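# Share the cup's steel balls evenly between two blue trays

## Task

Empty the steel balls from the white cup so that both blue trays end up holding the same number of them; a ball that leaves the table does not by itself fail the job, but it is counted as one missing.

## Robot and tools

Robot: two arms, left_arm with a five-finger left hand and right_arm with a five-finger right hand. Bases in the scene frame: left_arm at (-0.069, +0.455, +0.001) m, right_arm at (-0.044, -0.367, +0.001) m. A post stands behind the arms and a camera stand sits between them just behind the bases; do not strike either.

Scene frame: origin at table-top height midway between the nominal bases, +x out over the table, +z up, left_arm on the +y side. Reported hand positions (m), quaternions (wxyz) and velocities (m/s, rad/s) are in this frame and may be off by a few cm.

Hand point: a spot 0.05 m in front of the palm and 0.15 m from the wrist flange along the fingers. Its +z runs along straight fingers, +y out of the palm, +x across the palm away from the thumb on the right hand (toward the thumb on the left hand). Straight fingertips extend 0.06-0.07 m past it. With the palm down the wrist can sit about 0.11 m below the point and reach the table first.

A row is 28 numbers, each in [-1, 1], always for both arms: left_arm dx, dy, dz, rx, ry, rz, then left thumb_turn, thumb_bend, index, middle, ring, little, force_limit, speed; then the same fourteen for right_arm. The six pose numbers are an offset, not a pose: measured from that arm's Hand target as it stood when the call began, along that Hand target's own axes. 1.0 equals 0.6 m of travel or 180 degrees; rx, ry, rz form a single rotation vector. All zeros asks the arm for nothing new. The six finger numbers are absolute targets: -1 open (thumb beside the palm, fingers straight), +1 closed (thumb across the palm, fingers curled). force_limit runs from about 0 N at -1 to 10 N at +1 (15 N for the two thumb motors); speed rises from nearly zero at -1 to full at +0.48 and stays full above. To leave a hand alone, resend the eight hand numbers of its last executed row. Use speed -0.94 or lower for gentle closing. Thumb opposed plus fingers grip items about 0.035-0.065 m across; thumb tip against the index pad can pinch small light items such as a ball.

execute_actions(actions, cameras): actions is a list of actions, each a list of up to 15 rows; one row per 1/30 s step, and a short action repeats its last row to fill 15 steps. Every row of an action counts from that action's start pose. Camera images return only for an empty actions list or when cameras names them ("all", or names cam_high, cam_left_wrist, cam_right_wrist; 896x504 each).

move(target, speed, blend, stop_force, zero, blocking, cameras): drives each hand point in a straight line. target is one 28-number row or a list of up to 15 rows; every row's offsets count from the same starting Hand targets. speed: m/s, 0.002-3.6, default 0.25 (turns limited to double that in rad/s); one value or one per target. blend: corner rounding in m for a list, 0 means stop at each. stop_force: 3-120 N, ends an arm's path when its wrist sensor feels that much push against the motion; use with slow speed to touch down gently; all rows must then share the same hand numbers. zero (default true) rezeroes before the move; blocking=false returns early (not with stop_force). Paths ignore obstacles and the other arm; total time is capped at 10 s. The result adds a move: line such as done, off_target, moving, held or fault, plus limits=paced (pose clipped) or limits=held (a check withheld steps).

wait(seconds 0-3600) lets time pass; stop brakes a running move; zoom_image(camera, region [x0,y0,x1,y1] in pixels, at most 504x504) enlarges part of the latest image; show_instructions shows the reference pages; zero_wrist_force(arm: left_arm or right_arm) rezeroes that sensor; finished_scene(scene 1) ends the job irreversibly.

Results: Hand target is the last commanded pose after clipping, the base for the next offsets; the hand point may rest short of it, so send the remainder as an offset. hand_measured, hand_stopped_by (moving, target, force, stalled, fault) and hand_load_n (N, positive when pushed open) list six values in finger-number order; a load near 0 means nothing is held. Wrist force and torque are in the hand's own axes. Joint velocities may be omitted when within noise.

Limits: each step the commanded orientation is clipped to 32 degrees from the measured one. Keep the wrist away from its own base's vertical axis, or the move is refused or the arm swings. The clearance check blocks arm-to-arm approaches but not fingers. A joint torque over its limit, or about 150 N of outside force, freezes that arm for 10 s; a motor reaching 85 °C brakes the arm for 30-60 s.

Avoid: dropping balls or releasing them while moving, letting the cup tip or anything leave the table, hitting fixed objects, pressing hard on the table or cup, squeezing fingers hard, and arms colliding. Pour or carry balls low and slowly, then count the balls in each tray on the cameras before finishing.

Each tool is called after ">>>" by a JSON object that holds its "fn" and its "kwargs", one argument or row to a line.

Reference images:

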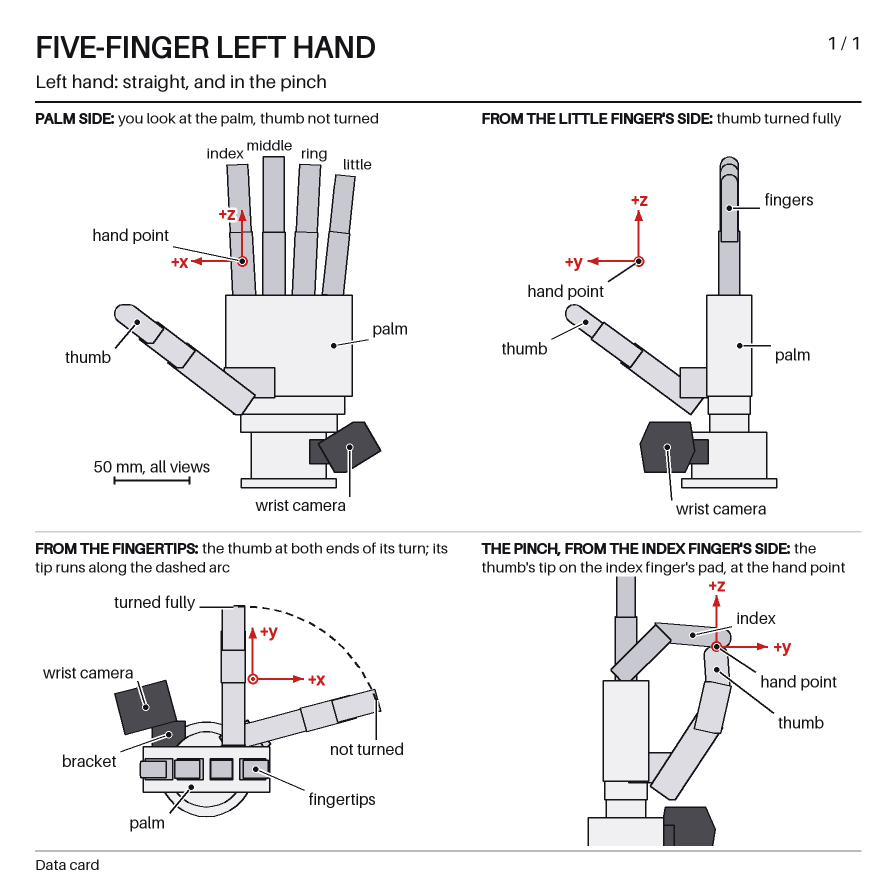

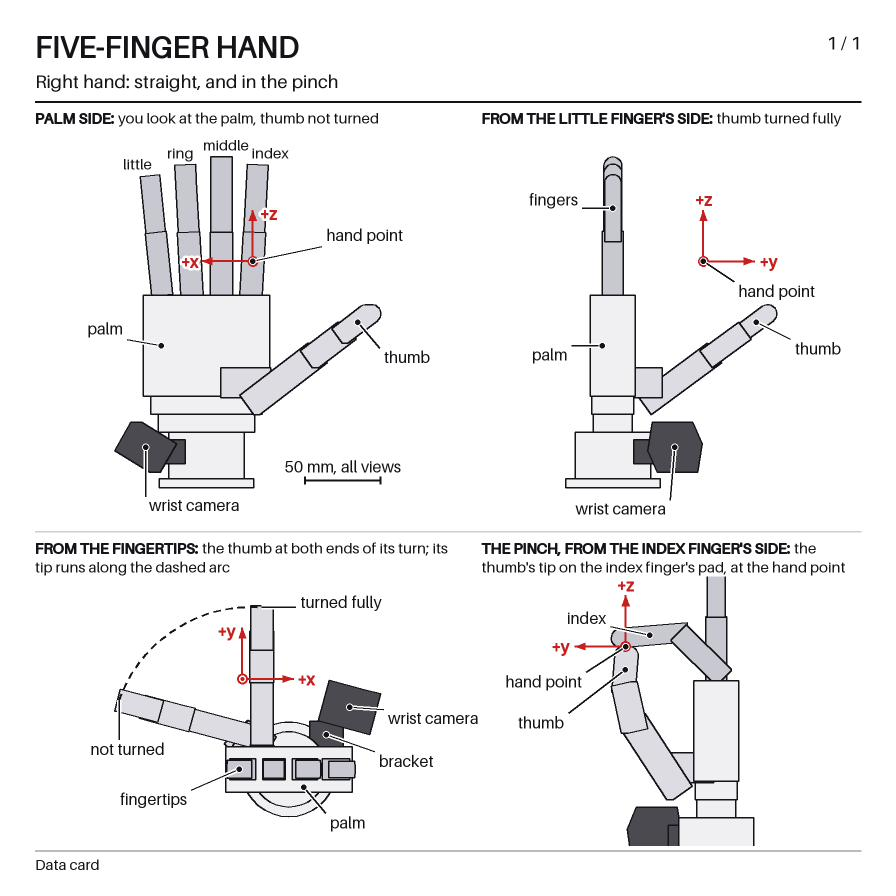

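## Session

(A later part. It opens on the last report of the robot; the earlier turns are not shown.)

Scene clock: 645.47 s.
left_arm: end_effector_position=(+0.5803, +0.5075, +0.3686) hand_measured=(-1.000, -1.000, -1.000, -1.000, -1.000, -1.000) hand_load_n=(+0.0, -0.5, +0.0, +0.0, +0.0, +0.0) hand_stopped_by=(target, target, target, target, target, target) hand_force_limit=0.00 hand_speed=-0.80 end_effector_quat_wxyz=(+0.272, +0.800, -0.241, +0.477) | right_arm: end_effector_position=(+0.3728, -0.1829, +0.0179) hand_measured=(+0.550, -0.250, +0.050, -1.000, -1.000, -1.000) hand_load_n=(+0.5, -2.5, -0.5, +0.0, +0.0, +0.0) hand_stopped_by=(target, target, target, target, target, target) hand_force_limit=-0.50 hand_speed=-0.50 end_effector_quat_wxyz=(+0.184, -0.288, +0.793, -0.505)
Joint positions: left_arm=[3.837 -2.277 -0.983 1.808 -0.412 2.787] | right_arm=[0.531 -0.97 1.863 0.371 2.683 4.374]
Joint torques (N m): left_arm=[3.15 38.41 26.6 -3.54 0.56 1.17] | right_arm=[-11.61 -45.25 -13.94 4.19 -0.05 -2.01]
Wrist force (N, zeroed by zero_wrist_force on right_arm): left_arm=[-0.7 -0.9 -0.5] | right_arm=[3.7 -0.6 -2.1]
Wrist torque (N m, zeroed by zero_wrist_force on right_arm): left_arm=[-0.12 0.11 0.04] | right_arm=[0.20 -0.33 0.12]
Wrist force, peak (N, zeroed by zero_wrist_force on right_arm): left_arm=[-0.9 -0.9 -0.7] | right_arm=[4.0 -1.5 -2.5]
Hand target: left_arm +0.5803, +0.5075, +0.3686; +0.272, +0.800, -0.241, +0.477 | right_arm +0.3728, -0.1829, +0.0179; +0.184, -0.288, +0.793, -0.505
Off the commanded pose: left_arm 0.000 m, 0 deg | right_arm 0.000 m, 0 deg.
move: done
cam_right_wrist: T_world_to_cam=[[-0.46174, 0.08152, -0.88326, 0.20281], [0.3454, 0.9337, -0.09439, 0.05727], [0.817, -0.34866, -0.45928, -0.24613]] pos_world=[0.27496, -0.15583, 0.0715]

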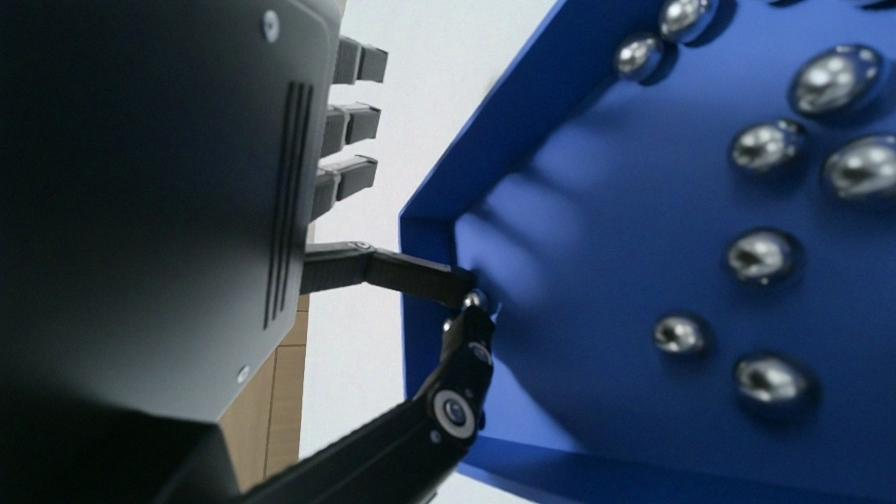

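>>> {"fn": "move", "kwargs": {
  "target": [
    [0,0,0,0,0,0,-1,-1,-1,-1,-1,-1,0,-0.8,0,0,0,0,0,0,0.55,-0.25,0.4,-1,-1,-1,-0.5,-0.85],
    [0,0,0,0,0,0,-1,-1,-1,-1,-1,-1,0,-0.8,0,-0.0076,-0.0035,0,0,0,0.55,-0.25,0.4,-1,-1,-1,-0.5,-0.85],
    [0,0,0,0,0,0,-1,-1,-1,-1,-1,-1,0,-0.8,0,-0.0076,-0.0035,0,0,0,0.55,-0.25,0.41,-1,-1,-1,-0.5,-0.85],
    [0,0,0,0,0,0,-1,-1,-1,-1,-1,-1,0,-0.8,0,-0.0453,-0.0211,0,0,0,0.55,-0.25,0.41,-1,-1,-1,-0.5,-0.85]
  ],
  "speed": [0.1,0.03,0.03,0.05],
  "blend": 0,
  "cameras": ["cam_right_wrist"]
}}

>>> {"fn": "zoom_image", "kwargs": {
  "camera": "cam_right_wrist",
  "region": [400, 190, 600, 390]
}}

Scene clock: 649.93 s.
left_arm: end_effector_position=(+0.5803, +0.5075, +0.3686) hand_measured=(-1.000, -1.000, -1.000, -1.000, -1.000, -1.000) hand_load_n=(+0.0, +0.0, +0.0, +0.0, +0.0, +0.0) hand_stopped_by=(target, target, target, target, target, target) hand_force_limit=0.00 hand_speed=-0.80 end_effector_quat_wxyz=(+0.272, +0.800, -0.241, +0.477) | right_arm: end_effector_position=(+0.3729, -0.1829, +0.0480) hand_measured=(+0.550, -0.250, +0.310, -1.000, -1.000, -1.000) hand_load_n=(+0.0, +1.0, +4.5, +0.0, +0.0, +0.0) hand_stopped_by=(target, target, force, target, target, target) hand_force_limit=-0.50 hand_speed=-0.85 end_effector_quat_wxyz=(+0.184, -0.288, +0.793, -0.505) end_effector_velocity=(+0.001, +0.000, -0.002) end_effector_angular_velocity=(+0.001, -0.002, -0.001)
Joint positions: left_arm=[3.837 -2.277 -0.983 1.808 -0.412 2.787] | right_arm=[0.531 -1.026 1.852 0.438 2.683 4.373]
Joint velocities: left_arm=[within noise] | right_arm=[-0.001 0.004 0 -0.005 0 0.001]
Joint torques (N m): left_arm=[2.81 39.54 26.3 -3.64 0.7 1.23] | right_arm=[-2.66 -22.95 -7.63 -0.17 0.91 1.86]
Wrist force (N, zeroed by zero_wrist_force on right_arm): left_arm=[-0.7 -0.8 -0.6] | right_arm=[3.2 2.1 -0.4]
Wrist torque (N m, zeroed by zero_wrist_force on right_arm): left_arm=[-0.09 0.09 0.04] | right_arm=[0.39 -0.31 0.14]
Wrist force, peak (N, zeroed by zero_wrist_force on right_arm): left_arm=[-0.8 -0.9 -0.8] | right_arm=[3.4 -1.8 -2.6]
Hand target: left_arm +0.5803, +0.5075, +0.3686; +0.272, +0.800, -0.241, +0.477 | right_arm +0.3728, -0.1830, +0.0479; +0.184, -0.288, +0.793, -0.505
Off the commanded pose: left_arm 0.000 m, 0 deg | right_arm 0.000 m, 0 deg.
move: done
cam_right_wrist: T_world_to_cam=[[-0.4616, 0.08156, -0.88333, 0.22942], [0.34542, 0.9337, -0.0943, 0.06007], [0.81707, -0.34865, -0.45916, -0.23242]] pos_world=[0.27506, -0.15583, 0.1016]

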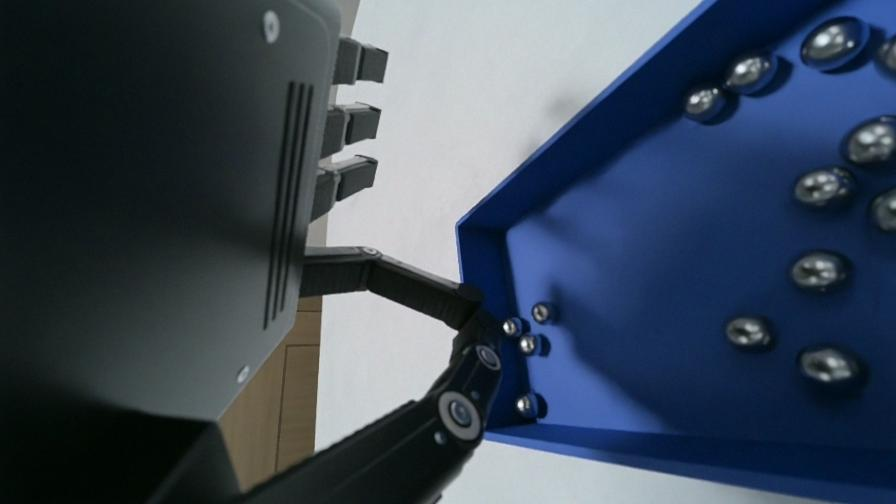

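Scaled by 2.520 from the camera's image (finer frame: 1280x720).

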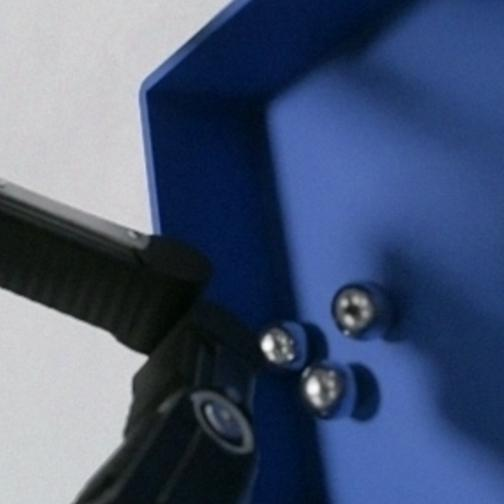

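>>> {"fn": "move", "kwargs": {
  "target": [0,0,0,0,0,0,-1,-1,-1,-1,-1,-1,0,-0.8,-0.0023,0.0343,0.0124,0,0,0,0.55,-0.25,0.03,-1,-1,-1,-0.5,-0.5],
  "speed": 0.08,
  "cameras": ["cam_right_wrist"]
}}

>>> {"fn": "zoom_image", "kwargs": {
  "camera": "cam_right_wrist",
  "region": [400, 190, 600, 390]
}}

Scene clock: 655.13 s.
left_arm: end_effector_position=(+0.5803, +0.5075, +0.3686) hand_measured=(-1.000, -1.000, -1.000, -1.000, -1.000, -1.000) hand_load_n=(+0.0, +0.0, +0.0, +0.0, +0.0, +0.0) hand_stopped_by=(target, target, target, target, target, target) hand_force_limit=0.00 hand_speed=-0.80 end_effector_quat_wxyz=(+0.272, +0.800, -0.241, +0.477) | right_arm: end_effector_position=(+0.3726, -0.1805, +0.0260) hand_measured=(+0.550, -0.250, +0.030, -1.000, -1.000, -1.000) hand_load_n=(+0.0, +0.0, +0.0, +0.0, +0.0, -0.5) hand_stopped_by=(target, target, target, target, target, target) hand_force_limit=-0.50 hand_speed=-0.50 end_effector_quat_wxyz=(+0.184, -0.288, +0.793, -0.505) end_effector_velocity=(+0.000, +0.000, +0.002) end_effector_angular_velocity=(-0.002, +0.003, +0.001)
Joint positions: left_arm=[3.837 -2.277 -0.983 1.808 -0.412 2.787] | right_arm=[0.537 -0.98 1.855 0.4 2.684 4.386]
Joint velocities: left_arm=[within noise] | right_arm=[0 -0.003 0 0.005 0 -0.003]
Joint torques (N m): left_arm=[1.82 39.17 27.55 -3.69 0.72 1.16] | right_arm=[-4.9 -45.36 -16.46 4.09 2.21 -1.97]
Wrist force (N, zeroed by zero_wrist_force on right_arm): left_arm=[-0.7 -0.8 -0.6] | right_arm=[3.3 2.1 -0.2]
Wrist torque (N m, zeroed by zero_wrist_force on right_arm): left_arm=[-0.09 0.09 0.04] | right_arm=[0.35 -0.32 0.04]
Wrist force, peak (N, zeroed by zero_wrist_force on right_arm): left_arm=[-1.0 -1.0 -0.8] | right_arm=[3.5 2.9 0.3]
Hand target: left_arm +0.5803, +0.5075, +0.3686; +0.272, +0.800, -0.241, +0.477 | right_arm +0.3726, -0.1806, +0.0261; +0.184, -0.288, +0.793, -0.505
Off the commanded pose: left_arm 0.000 m, 0 deg | right_arm 0.000 m, 0 deg.
move: done
cam_right_wrist: T_world_to_cam=[[-0.46165, 0.08144, -0.88331, 0.2096], [0.34529, 0.93374, -0.09437, 0.05594], [0.8171, -0.34856, -0.45918, -0.24135]] pos_world=[0.27465, -0.15343, 0.0796]

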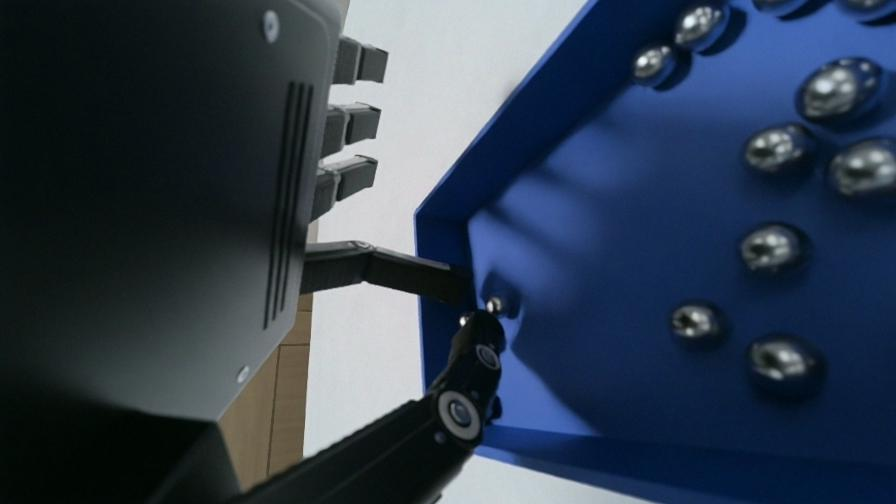

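Scaled by 2.520 from the camera's image (finer frame: 1280x720).

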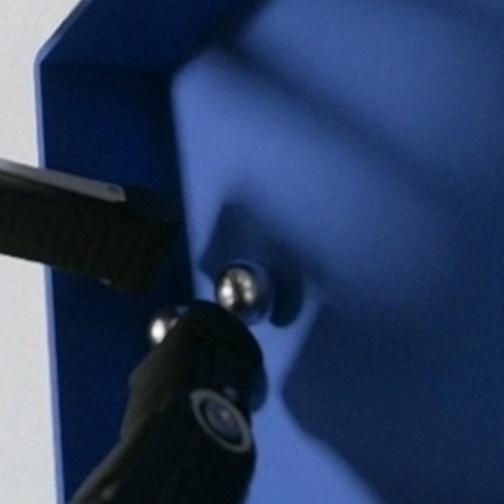

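>>> {"fn": "move", "kwargs": {
  "target": [0,0,0,0,0,0,-1,-1,-1,-1,-1,-1,0,-0.8,0,0.0124,0.0058,0,0,0,0.55,-0.25,0.03,-1,-1,-1,-0.5,-0.5],
  "speed": 0.02,
  "stop_force": 8,
  "cameras": ["cam_right_wrist"]
}}

>>> {"fn": "zoom_image", "kwargs": {
  "camera": "cam_right_wrist",
  "region": [400, 190, 600, 390]
}}

Scene clock: 660.00 s.
left_arm: end_effector_position=(+0.5803, +0.5075, +0.3686) hand_measured=(-1.000, -1.000, -1.000, -1.000, -1.000, -1.000) hand_load_n=(+0.0, +0.0, +0.0, +0.0, +0.0, +0.0) hand_stopped_by=(target, target, target, target, target, target) hand_force_limit=0.00 hand_speed=-0.80 end_effector_quat_wxyz=(+0.272, +0.800, -0.241, +0.477) | right_arm: end_effector_position=(+0.3726, -0.1806, +0.0179) hand_measured=(+0.550, -0.250, +0.030, -1.000, -1.000, -1.000) hand_load_n=(+0.0, +0.0, +0.0, +0.0, +0.0, -0.5) hand_stopped_by=(target, target, target, target, target, target) hand_force_limit=-0.50 hand_speed=-0.50 end_effector_quat_wxyz=(+0.184, -0.288, +0.793, -0.505)
Joint positions: left_arm=[3.837 -2.277 -0.983 1.808 -0.412 2.787] | right_arm=[0.537 -0.965 1.857 0.382 2.684 4.385]
Joint torques (N m): left_arm=[2.97 39.62 26.51 -3.66 0.68 1.16] | right_arm=[-11.68 -45.42 -12.94 4.07 0.48 -1.73]
Wrist force (N, zeroed by zero_wrist_force on right_arm): left_arm=[-0.6 -0.9 -0.7] | right_arm=[3.8 2.5 -0.1]
Wrist torque (N m, zeroed by zero_wrist_force on right_arm): left_arm=[-0.10 0.08 0.05] | right_arm=[0.38 -0.36 0.08]
Wrist force, peak (N, zeroed by zero_wrist_force on right_arm): left_arm=[-1.0 -0.9 -0.7] | right_arm=[3.8 2.8 -0.1]
Hand target: left_arm +0.5803, +0.5075, +0.3686; +0.272, +0.800, -0.241, +0.477 | right_arm +0.3727, -0.1806, +0.0179; +0.184, -0.288, +0.793, -0.505
Off the commanded pose: left_arm 0.000 m, 0 deg | right_arm 0.000 m, 0 deg.
move: done
cam_right_wrist: T_world_to_cam=[[-0.46174, 0.08152, -0.88326, 0.20244], [0.3454, 0.9337, -0.09439, 0.05509], [0.817, -0.34866, -0.45928, -0.24518]] pos_world=[0.27476, -0.15343, 0.0714]

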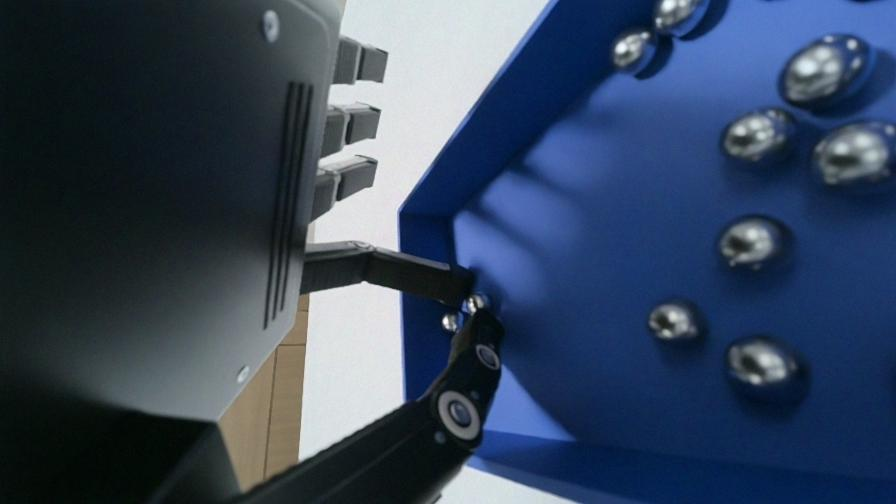

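Scaled by 2.520 from the camera's image (finer frame: 1280x720).

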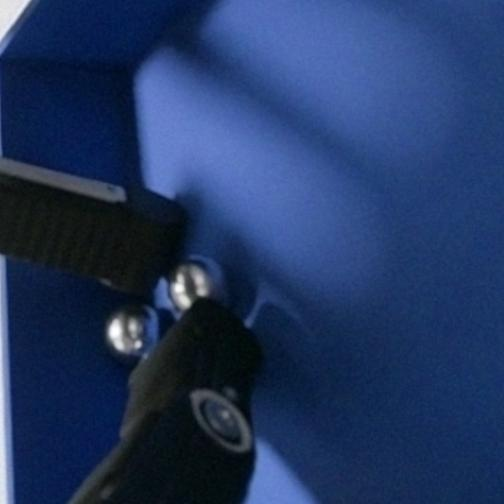

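>>> {"fn": "move", "kwargs": {
  "target": [
    [0,0,0,0,0,0,-1,-1,-1,-1,-1,-1,0,-0.8,0,0,0,0,0,0,0.55,-0.25,0.4,-1,-1,-1,-0.5,-0.85],
    [0,0,0,0,0,0,-1,-1,-1,-1,-1,-1,0,-0.8,0,-0.1240,-0.0578,0,0,0,0.55,-0.25,0.4,-1,-1,-1,-0.5,-0.85],
    [0,0,0,0,0,0,-1,-1,-1,-1,-1,-1,0,-0.8,-0.3529,0.0530,-0.5085,0,-0.2518,-0.1174,0.55,-0.25,0.4,-1,-1,-1,-0.5,-0.85],
    [0,0,0,0,0,0,-1,-1,-1,-1,-1,-1,0,-0.8,-0.3529,0.1935,-0.4430,0,-0.2518,-0.1174,0.55,-0.25,0.4,-1,-1,-1,-0.5,-0.85]
  ],
  "speed": [0.1,0.15,0.3,0.12],
  "blend": [0,0.02,0.02,0],
  "cameras": ["cam_right_wrist"]
}}

Scene clock: 671.00 s.
left_arm: end_effector_position=(+0.5803, +0.5075, +0.3686) hand_measured=(-1.000, -1.000, -1.000, -1.000, -1.000, -1.000) hand_load_n=(+0.0, +0.0, +0.0, +0.0, +0.0, +0.0) hand_stopped_by=(target, target, target, target, target, target) hand_force_limit=0.00 hand_speed=-0.80 end_effector_quat_wxyz=(+0.272, +0.800, -0.241, +0.477) | right_arm: end_effector_position=(+0.3485, +0.1776, +0.0251) hand_measured=(+0.550, -0.250, +0.196, -1.000, -1.000, -1.000) hand_load_n=(+0.0, +2.0, +2.5, +0.0, +0.0, -0.5) hand_stopped_by=(target, target, force, target, target, target) hand_force_limit=-0.50 hand_speed=-0.85 end_effector_quat_wxyz=(-0.380, +0.596, -0.596, +0.380)
Joint positions: left_arm=[3.837 -2.277 -0.983 1.808 -0.412 2.787] | right_arm=[0.95 -0.87 1.484 0.074 2.415 3.692]
Joint torques (N m): left_arm=[2.16 38.86 27.17 -3.62 0.61 1.18] | right_arm=[-11.62 -50.13 -23.48 1.83 -0.29 -1.28]
Wrist force (N, zeroed by zero_wrist_force on right_arm): left_arm=[-0.8 -0.8 -0.8] | right_arm=[3.2 1.9 -0.2]
Wrist torque (N m, zeroed by zero_wrist_force on right_arm): left_arm=[-0.09 0.10 0.03] | right_arm=[0.34 -0.28 0.06]
Wrist force, peak (N, zeroed by zero_wrist_force on right_arm): left_arm=[-1.0 -1.0 -0.8] | right_arm=[3.6 3.3 0.2]
Hand target: left_arm +0.5803, +0.5075, +0.3686; +0.272, +0.800, -0.241, +0.477 | right_arm +0.3485, +0.1777, +0.0251; -0.380, +0.596, -0.596, +0.380
Off the commanded pose: left_arm 0.000 m, 0 deg | right_arm 0.000 m, 0 deg.
move: done
cam_right_wrist: T_world_to_cam=[[-0.35864, -0.30209, -0.88324, 0.20068], [-0.49333, 0.8646, -0.09539, 0.03428], [0.79247, 0.40152, -0.45911, -0.22201]] pos_world=[0.26482, 0.12013, 0.07859]

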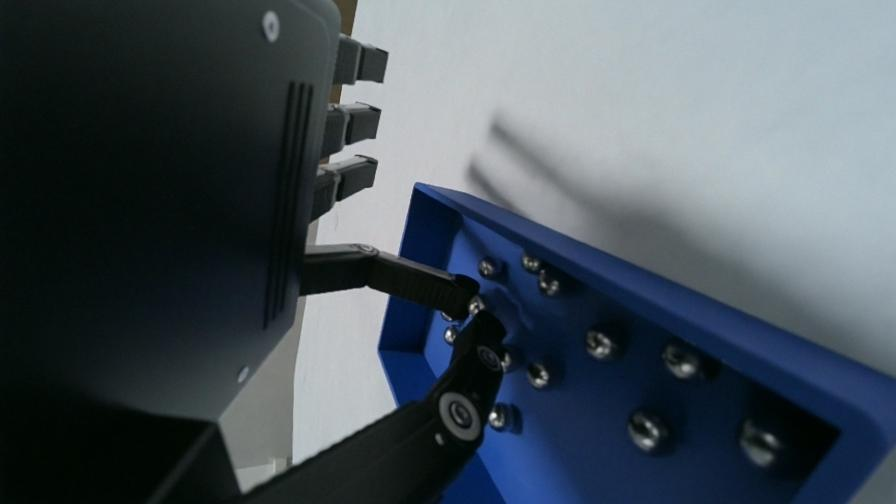

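>>> {"fn": "move", "kwargs": {
  "target": [
    [0,0,0,0,0,0,-1,-1,-1,-1,-1,-1,0,-0.8,0,0,0,0,0,0,0.55,-0.25,0.02,-1,-1,-1,-0.5,-0.5],
    [0,0,0,0,0,0,-1,-1,-1,-1,-1,-1,0,-0.8,0,-0.1403,-0.0654,0,0,0,0.55,-0.25,0.02,-1,-1,-1,-0.5,-0.5],
    [0,0,0,0,0,0,-1,-1,-1,-1,-1,-1,0,-0.8,0.5895,-0.1479,-0.1361,0,0.1007,0.047,0.55,-0.25,0.02,-1,-1,-1,-0.5,-0.5]
  ],
  "speed": [0.1,0.2,0.35],
  "blend": [0,0.02,0],
  "cameras": ["cam_right_wrist"]
}}

>>> {"fn": "zoom_image", "kwargs": {
  "camera": "cam_right_wrist",
  "region": [530, 190, 890, 480]
}}

Scene clock: 674.90 s.
left_arm: end_effector_position=(+0.5803, +0.5075, +0.3686) hand_measured=(-1.000, -1.000, -1.000, -1.000, -1.000, -1.000) hand_load_n=(+0.0, -0.5, +0.0, +0.0, +0.0, +0.0) hand_stopped_by=(target, target, target, target, target, target) hand_force_limit=0.00 hand_speed=-0.80 end_effector_quat_wxyz=(+0.272, +0.800, -0.241, +0.477) | right_arm: end_effector_position=(+0.3119, -0.1760, +0.1399) hand_measured=(+0.550, -0.250, +0.020, -1.000, -1.000, -1.000) hand_load_n=(+0.0, +0.0, +0.0, -0.5, +0.0, +0.0) hand_stopped_by=(target, target, target, target, target, target) hand_force_limit=-0.50 hand_speed=-0.50 end_effector_quat_wxyz=(+0.309, -0.483, +0.691, -0.440)
Joint positions: left_arm=[3.837 -2.277 -0.983 1.808 -0.412 2.787] | right_arm=[0.457 -1.651 2.2 0.052 2.3 3.571]
Joint torques (N m): left_arm=[2.15 38.61 26.84 -3.56 0.78 1.17] | right_arm=[-11.39 -25.25 -9.68 2.6 0.63 0.48]
Wrist force (N, zeroed by zero_wrist_force on right_arm): left_arm=[-0.7 -0.8 -0.6] | right_arm=[3.1 2.1 -0.4]
Wrist torque (N m, zeroed by zero_wrist_force on right_arm): left_arm=[-0.10 0.09 0.04] | right_arm=[0.39 -0.25 -0.02]
Wrist force, peak (N, zeroed by zero_wrist_force on right_arm): left_arm=[-0.9 -1.0 -0.7] | right_arm=[5.5 1.9 0.0]
Hand target: left_arm +0.5803, +0.5075, +0.3686; +0.272, +0.800, -0.241, +0.477 | right_arm +0.3119, -0.1761, +0.1399; +0.309, -0.483, +0.691, -0.440
Off the commanded pose: left_arm 0.000 m, 0 deg | right_arm 0.000 m, 0 deg.
move: done
cam_right_wrist: T_world_to_cam=[[-0.44018, -0.16062, -0.88343, 0.2325], [-0.16782, 0.98125, -0.09478, 0.25184], [0.88209, 0.10654, -0.45888, -0.07818]] pos_world=[0.21357, -0.20144, 0.19339]

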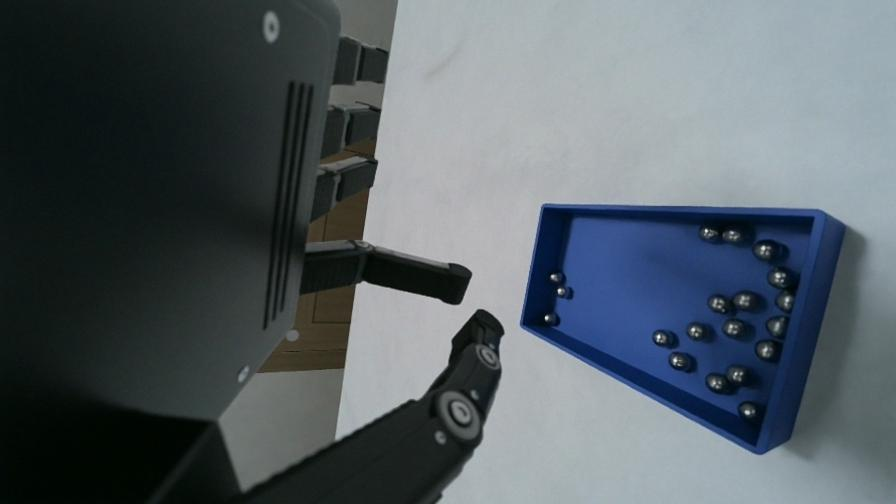

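Scaled by 1.400 from the camera's image (finer frame: 1280x720).

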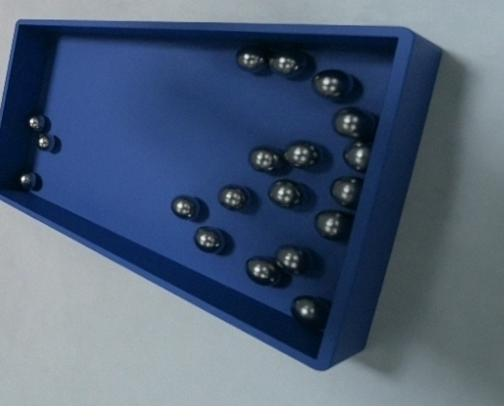

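>>> {"fn": "move", "kwargs": {
  "target": [0,0,0,0,0,0,-1,-1,-1,-1,-1,-1,0,-0.8,-0.0579,0.0217,0.1108,0,-0.5035,-0.2348,0.55,-0.25,0.08,-1,-1,-1,-0.5,-0.5],
  "speed": 0.3,
  "cameras": ["cam_right_wrist"]
}}

>>> {"fn": "zoom_image", "kwargs": {
  "camera": "cam_right_wrist",
  "region": [400, 190, 700, 490]
}}

Scene clock: 687.50 s.
left_arm: end_effector_position=(+0.5803, +0.5075, +0.3686) hand_measured=(-1.000, -1.000, -1.000, -1.000, -1.000, -1.000) hand_load_n=(+0.0, +0.0, +0.0, +0.0, +0.0, +0.0) hand_stopped_by=(target, target, target, target, target, target) hand_force_limit=0.00 hand_speed=-0.80 end_effector_quat_wxyz=(+0.272, +0.800, -0.241, +0.477) | right_arm: end_effector_position=(+0.3752, -0.1621, +0.1000) hand_measured=(+0.550, -0.250, +0.080, -1.000, -1.000, -1.000) hand_load_n=(+0.0, +0.0, +0.0, +0.0, +0.0, +0.0) hand_stopped_by=(target, target, target, target, target, target) hand_force_limit=-0.50 hand_speed=-0.50 end_effector_quat_wxyz=(-0.536, +0.840, -0.073, +0.047) end_effector_velocity=(+0.000, +0.000, +0.000) end_effector_angular_velocity=(+0.000, -0.003, +0.001)
Joint positions: left_arm=[3.837 -2.277 -0.983 1.808 -0.412 2.787] | right_arm=[-0.345 -1.008 1.852 1.038 0.459 1.225]
Joint velocities: left_arm=[within noise] | right_arm=[-0.001 0 0 0.002 0 -0.005]
Joint torques (N m): left_arm=[2.78 39.97 27.86 -3.56 0.75 1.29] | right_arm=[-12.44 -35.24 -10.26 4.82 -2.13 -1.64]
Wrist force (N, zeroed by zero_wrist_force on right_arm): left_arm=[-0.6 -0.8 -0.5] | right_arm=[3.4 2.3 0.0]
Wrist torque (N m, zeroed by zero_wrist_force on right_arm): left_arm=[-0.10 0.08 0.04] | right_arm=[0.37 -0.32 0.09]
Wrist force, peak (N, zeroed by zero_wrist_force on right_arm): left_arm=[-1.1 -0.9 -0.7] | right_arm=[4.0 2.2 -0.2]
Hand target: left_arm +0.5803, +0.5075, +0.3686; +0.272, +0.800, -0.241, +0.477 | right_arm +0.3753, -0.1621, +0.1000; -0.536, +0.840, -0.073, +0.047
Off the commanded pose: left_arm 0.000 m, 0 deg | right_arm 0.000 m, 0 deg.
move: done
cam_right_wrist: T_world_to_cam=[[0.23634, -0.40605, -0.88276, -0.06628], [-0.93702, -0.33568, -0.09646, 0.32039], [-0.25716, 0.84996, -0.45982, 0.39428]] pos_world=[0.41726, -0.25449, 0.15369]

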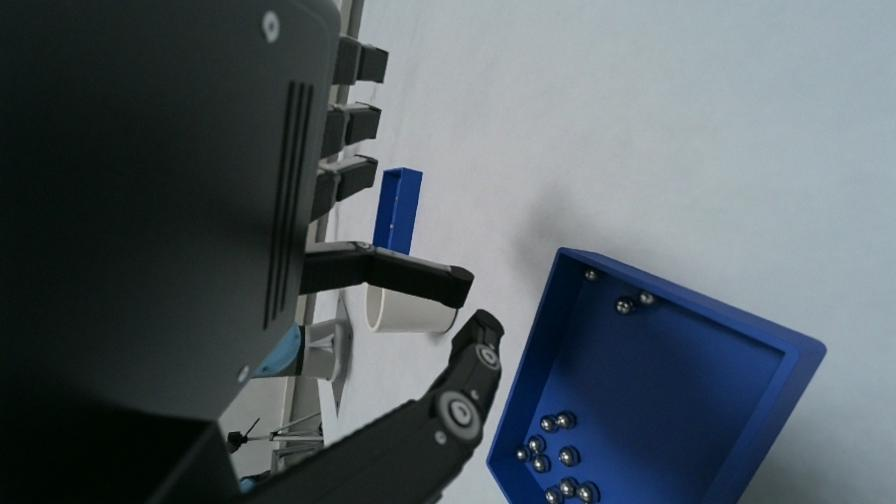

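Scaled by 1.680 from the camera's image (finer frame: 1280x720).

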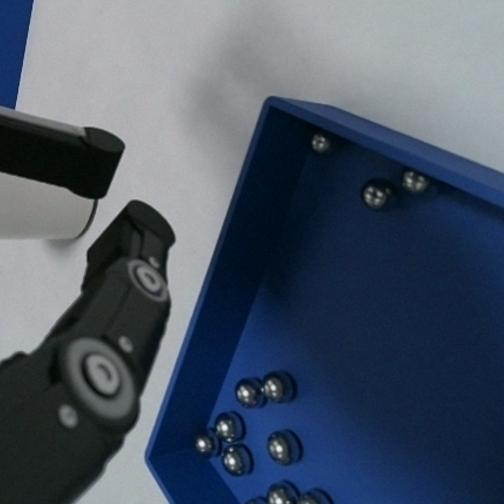

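>>> {"fn": "move", "kwargs": {
  "target": [0,0,0,0,0,0,-1,-1,-1,-1,-1,-1,0,-0.8,0.0036,0.1024,0.0484,0,0,0,0.55,-0.25,0.08,-1,-1,-1,-0.5,-0.5],
  "speed": 0.12,
  "cameras": ["cam_right_wrist"]
}}

>>> {"fn": "zoom_image", "kwargs": {
  "camera": "cam_right_wrist",
  "region": [400, 190, 600, 390]
}}

Scene clock: 692.13 s.
left_arm: end_effector_position=(+0.5803, +0.5075, +0.3686) hand_measured=(-1.000, -1.000, -1.000, -1.000, -1.000, -1.000) hand_load_n=(+0.0, +0.0, +0.0, +0.0, +0.0, +0.0) hand_stopped_by=(target, target, target, target, target, target) hand_force_limit=0.00 hand_speed=-0.80 end_effector_quat_wxyz=(+0.272, +0.800, -0.241, +0.477) | right_arm: end_effector_position=(+0.3775, -0.1621, +0.0321) hand_measured=(+0.550, -0.250, +0.080, -1.000, -1.000, -1.000) hand_load_n=(+0.0, +0.0, +0.0, +0.0, +0.0, -0.5) hand_stopped_by=(target, target, target, target, target, target) hand_force_limit=-0.50 hand_speed=-0.50 end_effector_quat_wxyz=(-0.536, +0.840, -0.073, +0.047)
Joint positions: left_arm=[3.837 -2.277 -0.983 1.808 -0.412 2.787] | right_arm=[-0.343 -0.873 1.858 0.894 0.459 1.229]
Joint torques (N m): left_arm=[3.1 38.44 26.24 -3.68 0.63 1.18] | right_arm=[5.05 -39.24 -13.58 3.56 -2.07 0.51]
Wrist force (N, zeroed by zero_wrist_force on right_arm): left_arm=[-0.6 -0.7 -0.7] | right_arm=[3.5 2.3 -0.2]
Wrist torque (N m, zeroed by zero_wrist_force on right_arm): left_arm=[-0.08 0.08 0.04] | right_arm=[0.40 -0.32 0.09]
Wrist force, peak (N, zeroed by zero_wrist_force on right_arm): left_arm=[-0.8 -0.9 -0.9] | right_arm=[3.6 3.4 0.3]
Hand target: left_arm +0.5803, +0.5075, +0.3686; +0.272, +0.800, -0.241, +0.477 | right_arm +0.3775, -0.1621, +0.0321; -0.536, +0.840, -0.073, +0.047
Off the commanded pose: left_arm 0.000 m, 0 deg | right_arm 0.000 m, 0 deg.
move: done
cam_right_wrist: T_world_to_cam=[[0.23621, -0.40602, -0.88281, -0.1267], [-0.93705, -0.33563, -0.09637, 0.31601], [-0.25717, 0.85, -0.45974, 0.36366]] pos_world=[0.41957, -0.25449, 0.08579]

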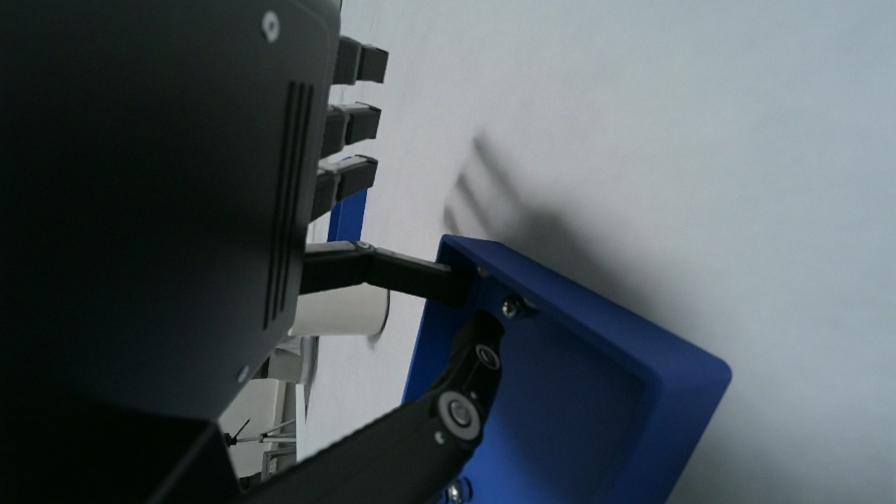

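Scaled by 2.520 from the camera's image (finer frame: 1280x720).

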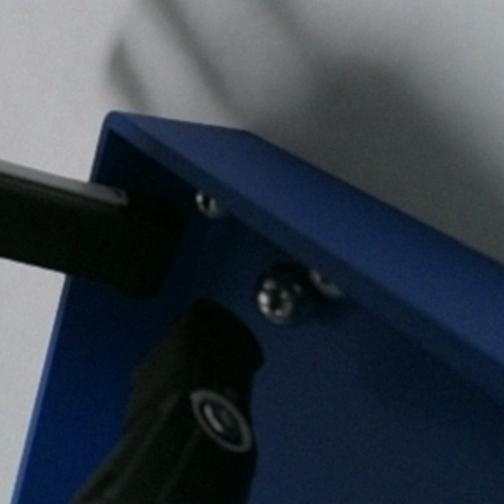

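>>> {"fn": "zoom_image", "kwargs": {
  "camera": "cam_right_wrist",
  "region": [440, 240, 540, 340]
}}

Scaled by 5.040 from the camera's image (finer frame: 1280x720).

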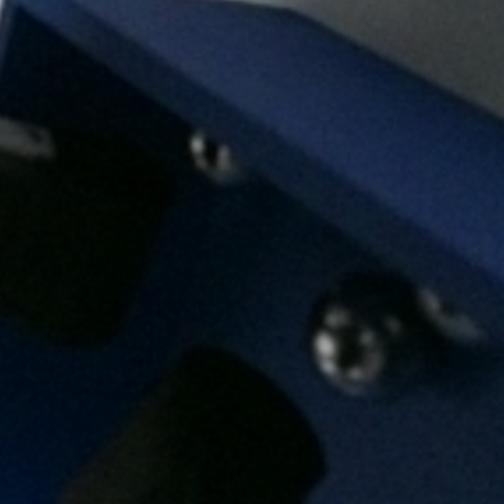

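>>> {"fn": "move", "kwargs": {
  "target": [0,0,0,0,0,0,-1,-1,-1,-1,-1,-1,0,-0.8,0.0008,0.0098,0.0030,0,0,0,0.55,-0.25,0.12,-1,-1,-1,-0.5,-0.5],
  "speed": 0.05,
  "cameras": ["cam_right_wrist"]
}}

>>> {"fn": "zoom_image", "kwargs": {
  "camera": "cam_right_wrist",
  "region": [440, 240, 540, 340]
}}

Scene clock: 700.10 s.
left_arm: end_effector_position=(+0.5803, +0.5075, +0.3686) hand_measured=(-1.000, -1.000, -1.000, -1.000, -1.000, -1.000) hand_load_n=(+0.0, +0.0, +0.0, +0.0, +0.0, +0.0) hand_stopped_by=(target, target, target, target, target, target) hand_force_limit=0.00 hand_speed=-0.80 end_effector_quat_wxyz=(+0.272, +0.800, -0.241, +0.477) | right_arm: end_effector_position=(+0.3779, -0.1631, +0.0259) hand_measured=(+0.550, -0.250, +0.120, -1.000, -1.000, -1.000) hand_load_n=(+0.0, +0.0, +0.0, +0.0, +0.0, +0.0) hand_stopped_by=(target, target, target, target, target, target) hand_force_limit=-0.50 hand_speed=-0.50 end_effector_quat_wxyz=(-0.536, +0.840, -0.073, +0.047)
Joint positions: left_arm=[3.837 -2.277 -0.983 1.808 -0.412 2.787] | right_arm=[-0.345 -0.86 1.857 0.885 0.459 1.224]
Joint torques (N m): left_arm=[1.92 39.71 26.77 -3.58 0.62 1.04] | right_arm=[1.04 -48.11 -15.46 4.48 -0.67 1.78]
Wrist force (N, zeroed by zero_wrist_force on right_arm): left_arm=[-0.6 -0.9 -0.5] | right_arm=[3.4 2.0 0.1]
Wrist torque (N m, zeroed by zero_wrist_force on right_arm): left_arm=[-0.11 0.09 0.04] | right_arm=[0.32 -0.32 0.16]
Wrist force, peak (N, zeroed by zero_wrist_force on right_arm): left_arm=[-0.8 -1.1 -0.7] | right_arm=[3.7 2.4 -0.5]
Hand target: left_arm +0.5803, +0.5075, +0.3686; +0.272, +0.800, -0.241, +0.477 | right_arm +0.3779, -0.1631, +0.0260; -0.536, +0.840, -0.073, +0.047
Off the commanded pose: left_arm 0.000 m, 0 deg | right_arm 0.000 m, 0 deg.
move: done
cam_right_wrist: T_world_to_cam=[[0.23632, -0.40608, -0.88275, -0.13271], [-0.93705, -0.33559, -0.09648, 0.31538], [-0.25706, 0.84999, -0.45983, 0.36169]] pos_world=[0.41986, -0.25549, 0.07959]

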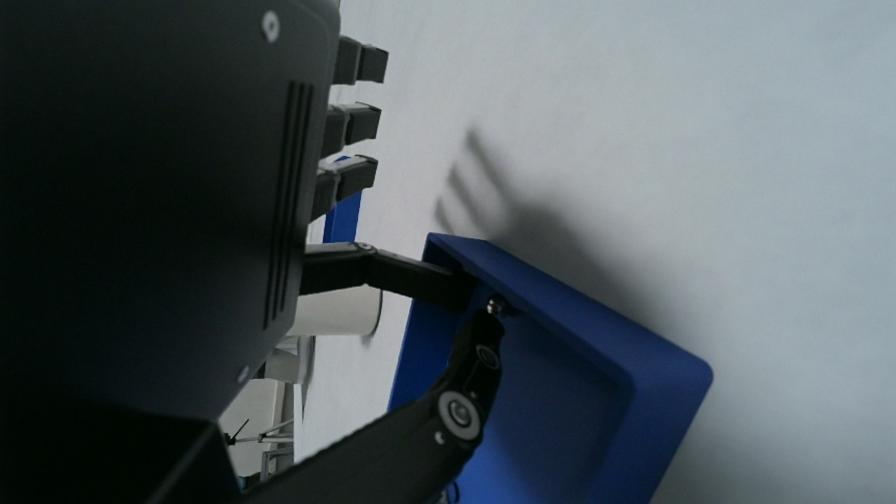

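Scaled by 5.040 from the camera's image (finer frame: 1280x720).

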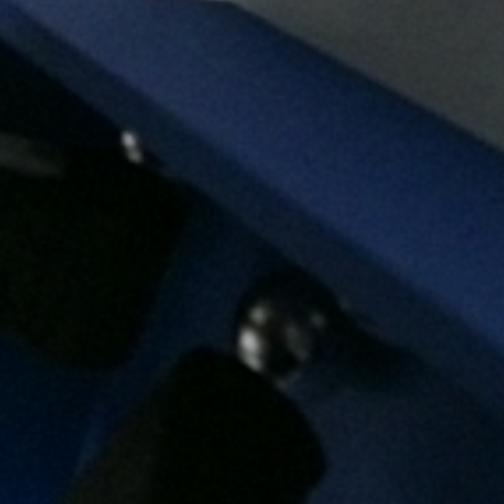

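>>> {"fn": "move", "kwargs": {
  "target": [0,0,0,0,0,0,-1,-1,-1,-1,-1,-1,0,-0.8,0,0.0122,0.0057,0,0,0,0.55,-0.25,0.12,-1,-1,-1,-0.5,-0.5],
  "speed": 0.015,
  "stop_force": 8,
  "cameras": ["cam_right_wrist"]
}}

>>> {"fn": "zoom_image", "kwargs": {
  "camera": "cam_right_wrist",
  "region": [440, 240, 540, 340]
}}

Scene clock: 702.53 s.
left_arm: end_effector_position=(+0.5803, +0.5075, +0.3686) hand_measured=(-1.000, -1.000, -1.000, -1.000, -1.000, -1.000) hand_load_n=(+0.0, +0.0, +0.0, +0.0, +0.0, +0.0) hand_stopped_by=(target, target, target, target, target, target) hand_force_limit=0.00 hand_speed=-0.80 end_effector_quat_wxyz=(+0.272, +0.800, -0.241, +0.477) | right_arm: end_effector_position=(+0.3779, -0.1630, +0.0179) hand_measured=(+0.550, -0.250, +0.120, -1.000, -1.000, -1.000) hand_load_n=(+0.0, +0.0, +0.0, +0.0, +0.0, +0.0) hand_stopped_by=(target, target, target, target, target, target) hand_force_limit=-0.50 hand_speed=-0.50 end_effector_quat_wxyz=(-0.536, +0.840, -0.073, +0.047)
Joint positions: left_arm=[3.837 -2.277 -0.983 1.808 -0.412 2.787] | right_arm=[-0.345 -0.843 1.857 0.869 0.459 1.224]
Joint torques (N m): left_arm=[1.89 39.04 27.22 -3.7 0.58 1.04] | right_arm=[7.96 -47.82 -12.4 4.54 -1.72 1.82]
Wrist force (N, zeroed by zero_wrist_force on right_arm): left_arm=[-0.6 -0.9 -0.7] | right_arm=[3.7 2.4 0.0]
Wrist torque (N m, zeroed by zero_wrist_force on right_arm): left_arm=[-0.10 0.08 0.04] | right_arm=[0.39 -0.35 0.17]
Wrist force, peak (N, zeroed by zero_wrist_force on right_arm): left_arm=[-1.0 -0.9 -0.8] | right_arm=[3.8 2.3 0.0]
Hand target: left_arm +0.5803, +0.5075, +0.3686; +0.272, +0.800, -0.241, +0.477 | right_arm +0.3779, -0.1630, +0.0179; -0.536, +0.840, -0.073, +0.047
Off the commanded pose: left_arm 0.000 m, 0 deg | right_arm 0.000 m, 0 deg.
move: done
cam_right_wrist: T_world_to_cam=[[0.23638, -0.40604, -0.88276, -0.13975], [-0.93702, -0.3357, -0.09649, 0.3146], [-0.25716, 0.84996, -0.45982, 0.35796]] pos_world=[0.41986, -0.25539, 0.07159]

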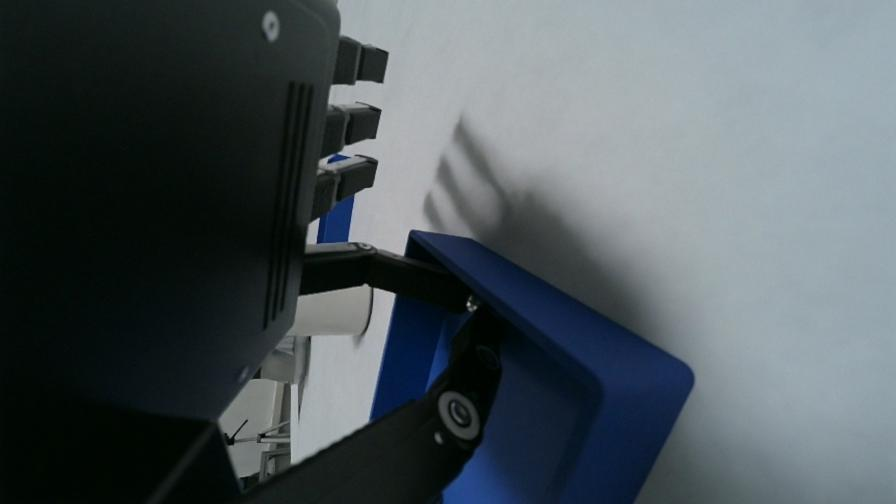

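Scaled by 5.040 from the camera's image (finer frame: 1280x720).

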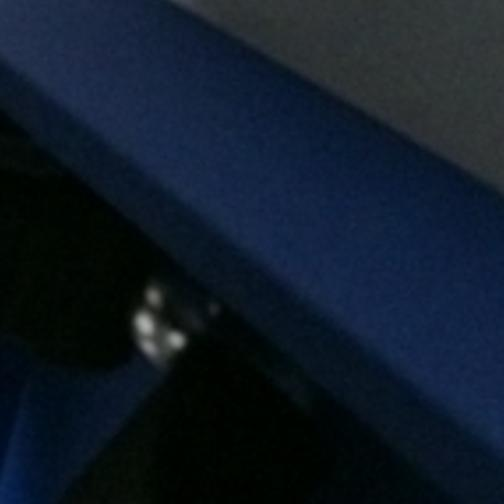

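>>> {"fn": "move", "kwargs": {
  "target": [
    [0,0,0,0,0,0,-1,-1,-1,-1,-1,-1,0,-0.8,0,0,0,0,0,0,0.55,-0.25,0.4,-1,-1,-1,-0.5,-0.85],
    [0,0,0,0,0,0,-1,-1,-1,-1,-1,-1,0,-0.8,0,-0.1512,-0.0705,0,0,0,0.55,-0.25,0.4,-1,-1,-1,-0.5,-0.85]
  ],
  "speed": [0.1,0.12],
  "blend": [0,0],
  "cameras": ["cam_right_wrist"]
}}

Scene clock: 707.50 s.
left_arm: end_effector_position=(+0.5803, +0.5075, +0.3686) hand_measured=(-1.000, -1.000, -1.000, -1.000, -1.000, -1.000) hand_load_n=(+0.0, +0.0, +0.0, +0.0, +0.0, +0.0) hand_stopped_by=(target, target, target, target, target, target) hand_force_limit=0.00 hand_speed=-0.80 end_effector_quat_wxyz=(+0.272, +0.800, -0.241, +0.477) | right_arm: end_effector_position=(+0.3778, -0.1631, +0.1180) hand_measured=(+0.550, -0.250, +0.202, -1.000, -1.000, -1.000) hand_load_n=(+0.0, +3.0, +3.5, +0.0, +0.0, +0.0) hand_stopped_by=(target, target, force, target, target, target) hand_force_limit=-0.50 hand_speed=-0.85 end_effector_quat_wxyz=(-0.536, +0.840, -0.073, +0.047)
Joint positions: left_arm=[3.837 -2.277 -0.983 1.808 -0.412 2.787] | right_arm=[-0.345 -1.036 1.836 1.083 0.459 1.224]
Joint torques (N m): left_arm=[2.83 39.24 27.29 -3.61 0.7 0.91] | right_arm=[-10.44 -29.55 -3.68 1.55 0.38 -0.46]
Wrist force (N, zeroed by zero_wrist_force on right_arm): left_arm=[-0.8 -0.8 -0.7] | right_arm=[3.4 2.5 0.1]
Wrist torque (N m, zeroed by zero_wrist_force on right_arm): left_arm=[-0.10 0.11 0.03] | right_arm=[0.39 -0.32 0.17]
Wrist force, peak (N, zeroed by zero_wrist_force on right_arm): left_arm=[-1.0 -0.9 -0.7] | right_arm=[3.5 3.4 0.5]
Hand target: left_arm +0.5803, +0.5075, +0.3686; +0.272, +0.800, -0.241, +0.477 | right_arm +0.3777, -0.1631, +0.1180; -0.536, +0.840, -0.073, +0.047
Off the commanded pose: left_arm 0.000 m, 0 deg | right_arm 0.000 m, 0 deg.
move: done
cam_right_wrist: T_world_to_cam=[[0.23657, -0.40608, -0.88269, -0.0515], [-0.93699, -0.3357, -0.09669, 0.32415], [-0.25705, 0.84994, -0.45991, 0.40401]] pos_world=[0.41977, -0.25549, 0.17169]

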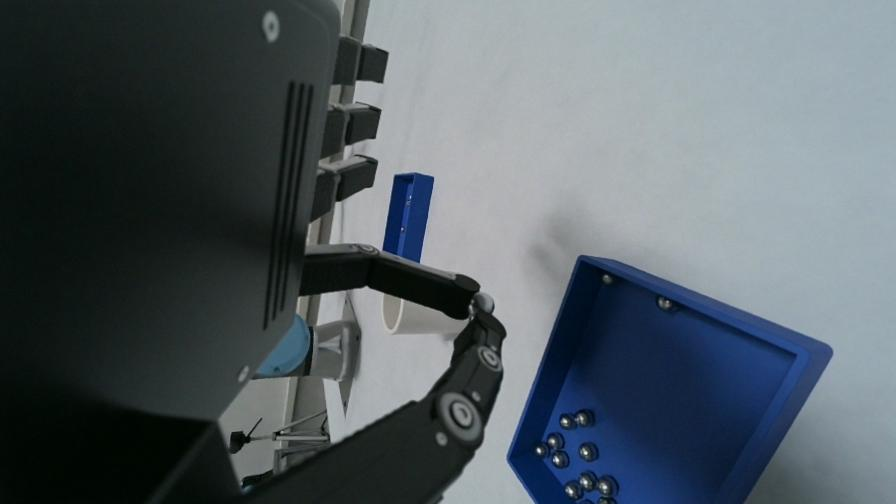

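>>> {"fn": "move", "kwargs": {
  "target": [
    [0,0,0,0,0,0,-1,-1,-1,-1,-1,-1,0,-0.8,-0.0896,-0.2384,0.5114,0,0.4028,0.1878,0.55,-0.25,0.4,-1,-1,-1,-0.5,-0.85],
    [0,0,0,0,0,0,-1,-1,-1,-1,-1,-1,0,-0.8,-0.0896,-0.0942,0.5786,0,0.4028,0.1878,0.55,-0.25,0.4,-1,-1,-1,-0.5,-0.85]
  ],
  "speed": [0.25,0.12],
  "blend": [0.01,0],
  "cameras": ["cam_right_wrist"]
}}

Scene clock: 713.17 s.
left_arm: end_effector_position=(+0.5803, +0.5075, +0.3686) hand_measured=(-1.000, -1.000, -1.000, -1.000, -1.000, -1.000) hand_load_n=(+0.0, +0.0, +0.0, +0.0, +0.0, +0.0) hand_stopped_by=(target, target, target, target, target, target) hand_force_limit=0.00 hand_speed=-0.80 end_effector_quat_wxyz=(+0.272, +0.800, -0.241, +0.477) | right_arm: end_effector_position=(+0.3837, +0.1796, +0.0227) hand_measured=(+0.550, -0.250, +0.202, -1.000, -1.000, -1.000) hand_load_n=(+0.0, +0.0, +4.5, +0.0, -0.5, +0.0) hand_stopped_by=(target, target, force, target, target, target) hand_force_limit=-0.50 hand_speed=-0.85 end_effector_quat_wxyz=(-0.380, +0.596, -0.596, +0.380)
Joint positions: left_arm=[3.837 -2.277 -0.983 1.808 -0.412 2.787] | right_arm=[0.899 -0.845 1.438 0.061 2.375 3.646]
Joint torques (N m): left_arm=[2.53 38.26 28.29 -3.77 0.68 0.99] | right_arm=[-11.3 -51.25 -21.89 1.75 -0.27 -1.77]
Wrist force (N, zeroed by zero_wrist_force on right_arm): left_arm=[-0.8 -0.9 -0.8] | right_arm=[3.8 -1.1 -0.9]
Wrist torque (N m, zeroed by zero_wrist_force on right_arm): left_arm=[-0.10 0.11 0.03] | right_arm=[0.22 -0.31 0.10]
Wrist force, peak (N, zeroed by zero_wrist_force on right_arm): left_arm=[-0.9 -0.8 -0.9] | right_arm=[4.7 -6.0 -5.7]
Hand target: left_arm +0.5803, +0.5075, +0.3686; +0.272, +0.800, -0.241, +0.477 | right_arm +0.3837, +0.1797, +0.0227; -0.380, +0.596, -0.596, +0.380
Off the commanded pose: left_arm 0.000 m, 0 deg | right_arm 0.000 m, 0 deg.
move: done
cam_right_wrist: T_world_to_cam=[[-0.35857, -0.30198, -0.88331, 0.21176], [-0.49326, 0.86464, -0.09536, 0.04965], [0.79254, 0.40151, -0.45899, -0.25184]] pos_world=[0.30002, 0.12213, 0.07619]

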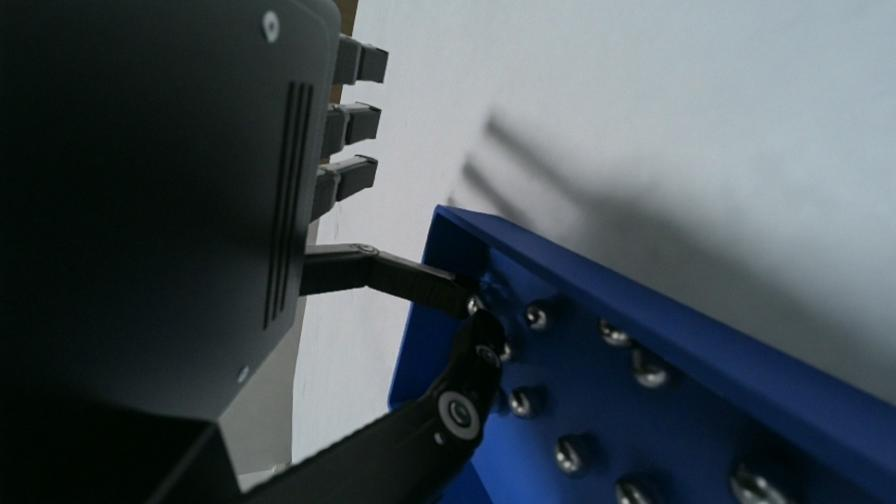

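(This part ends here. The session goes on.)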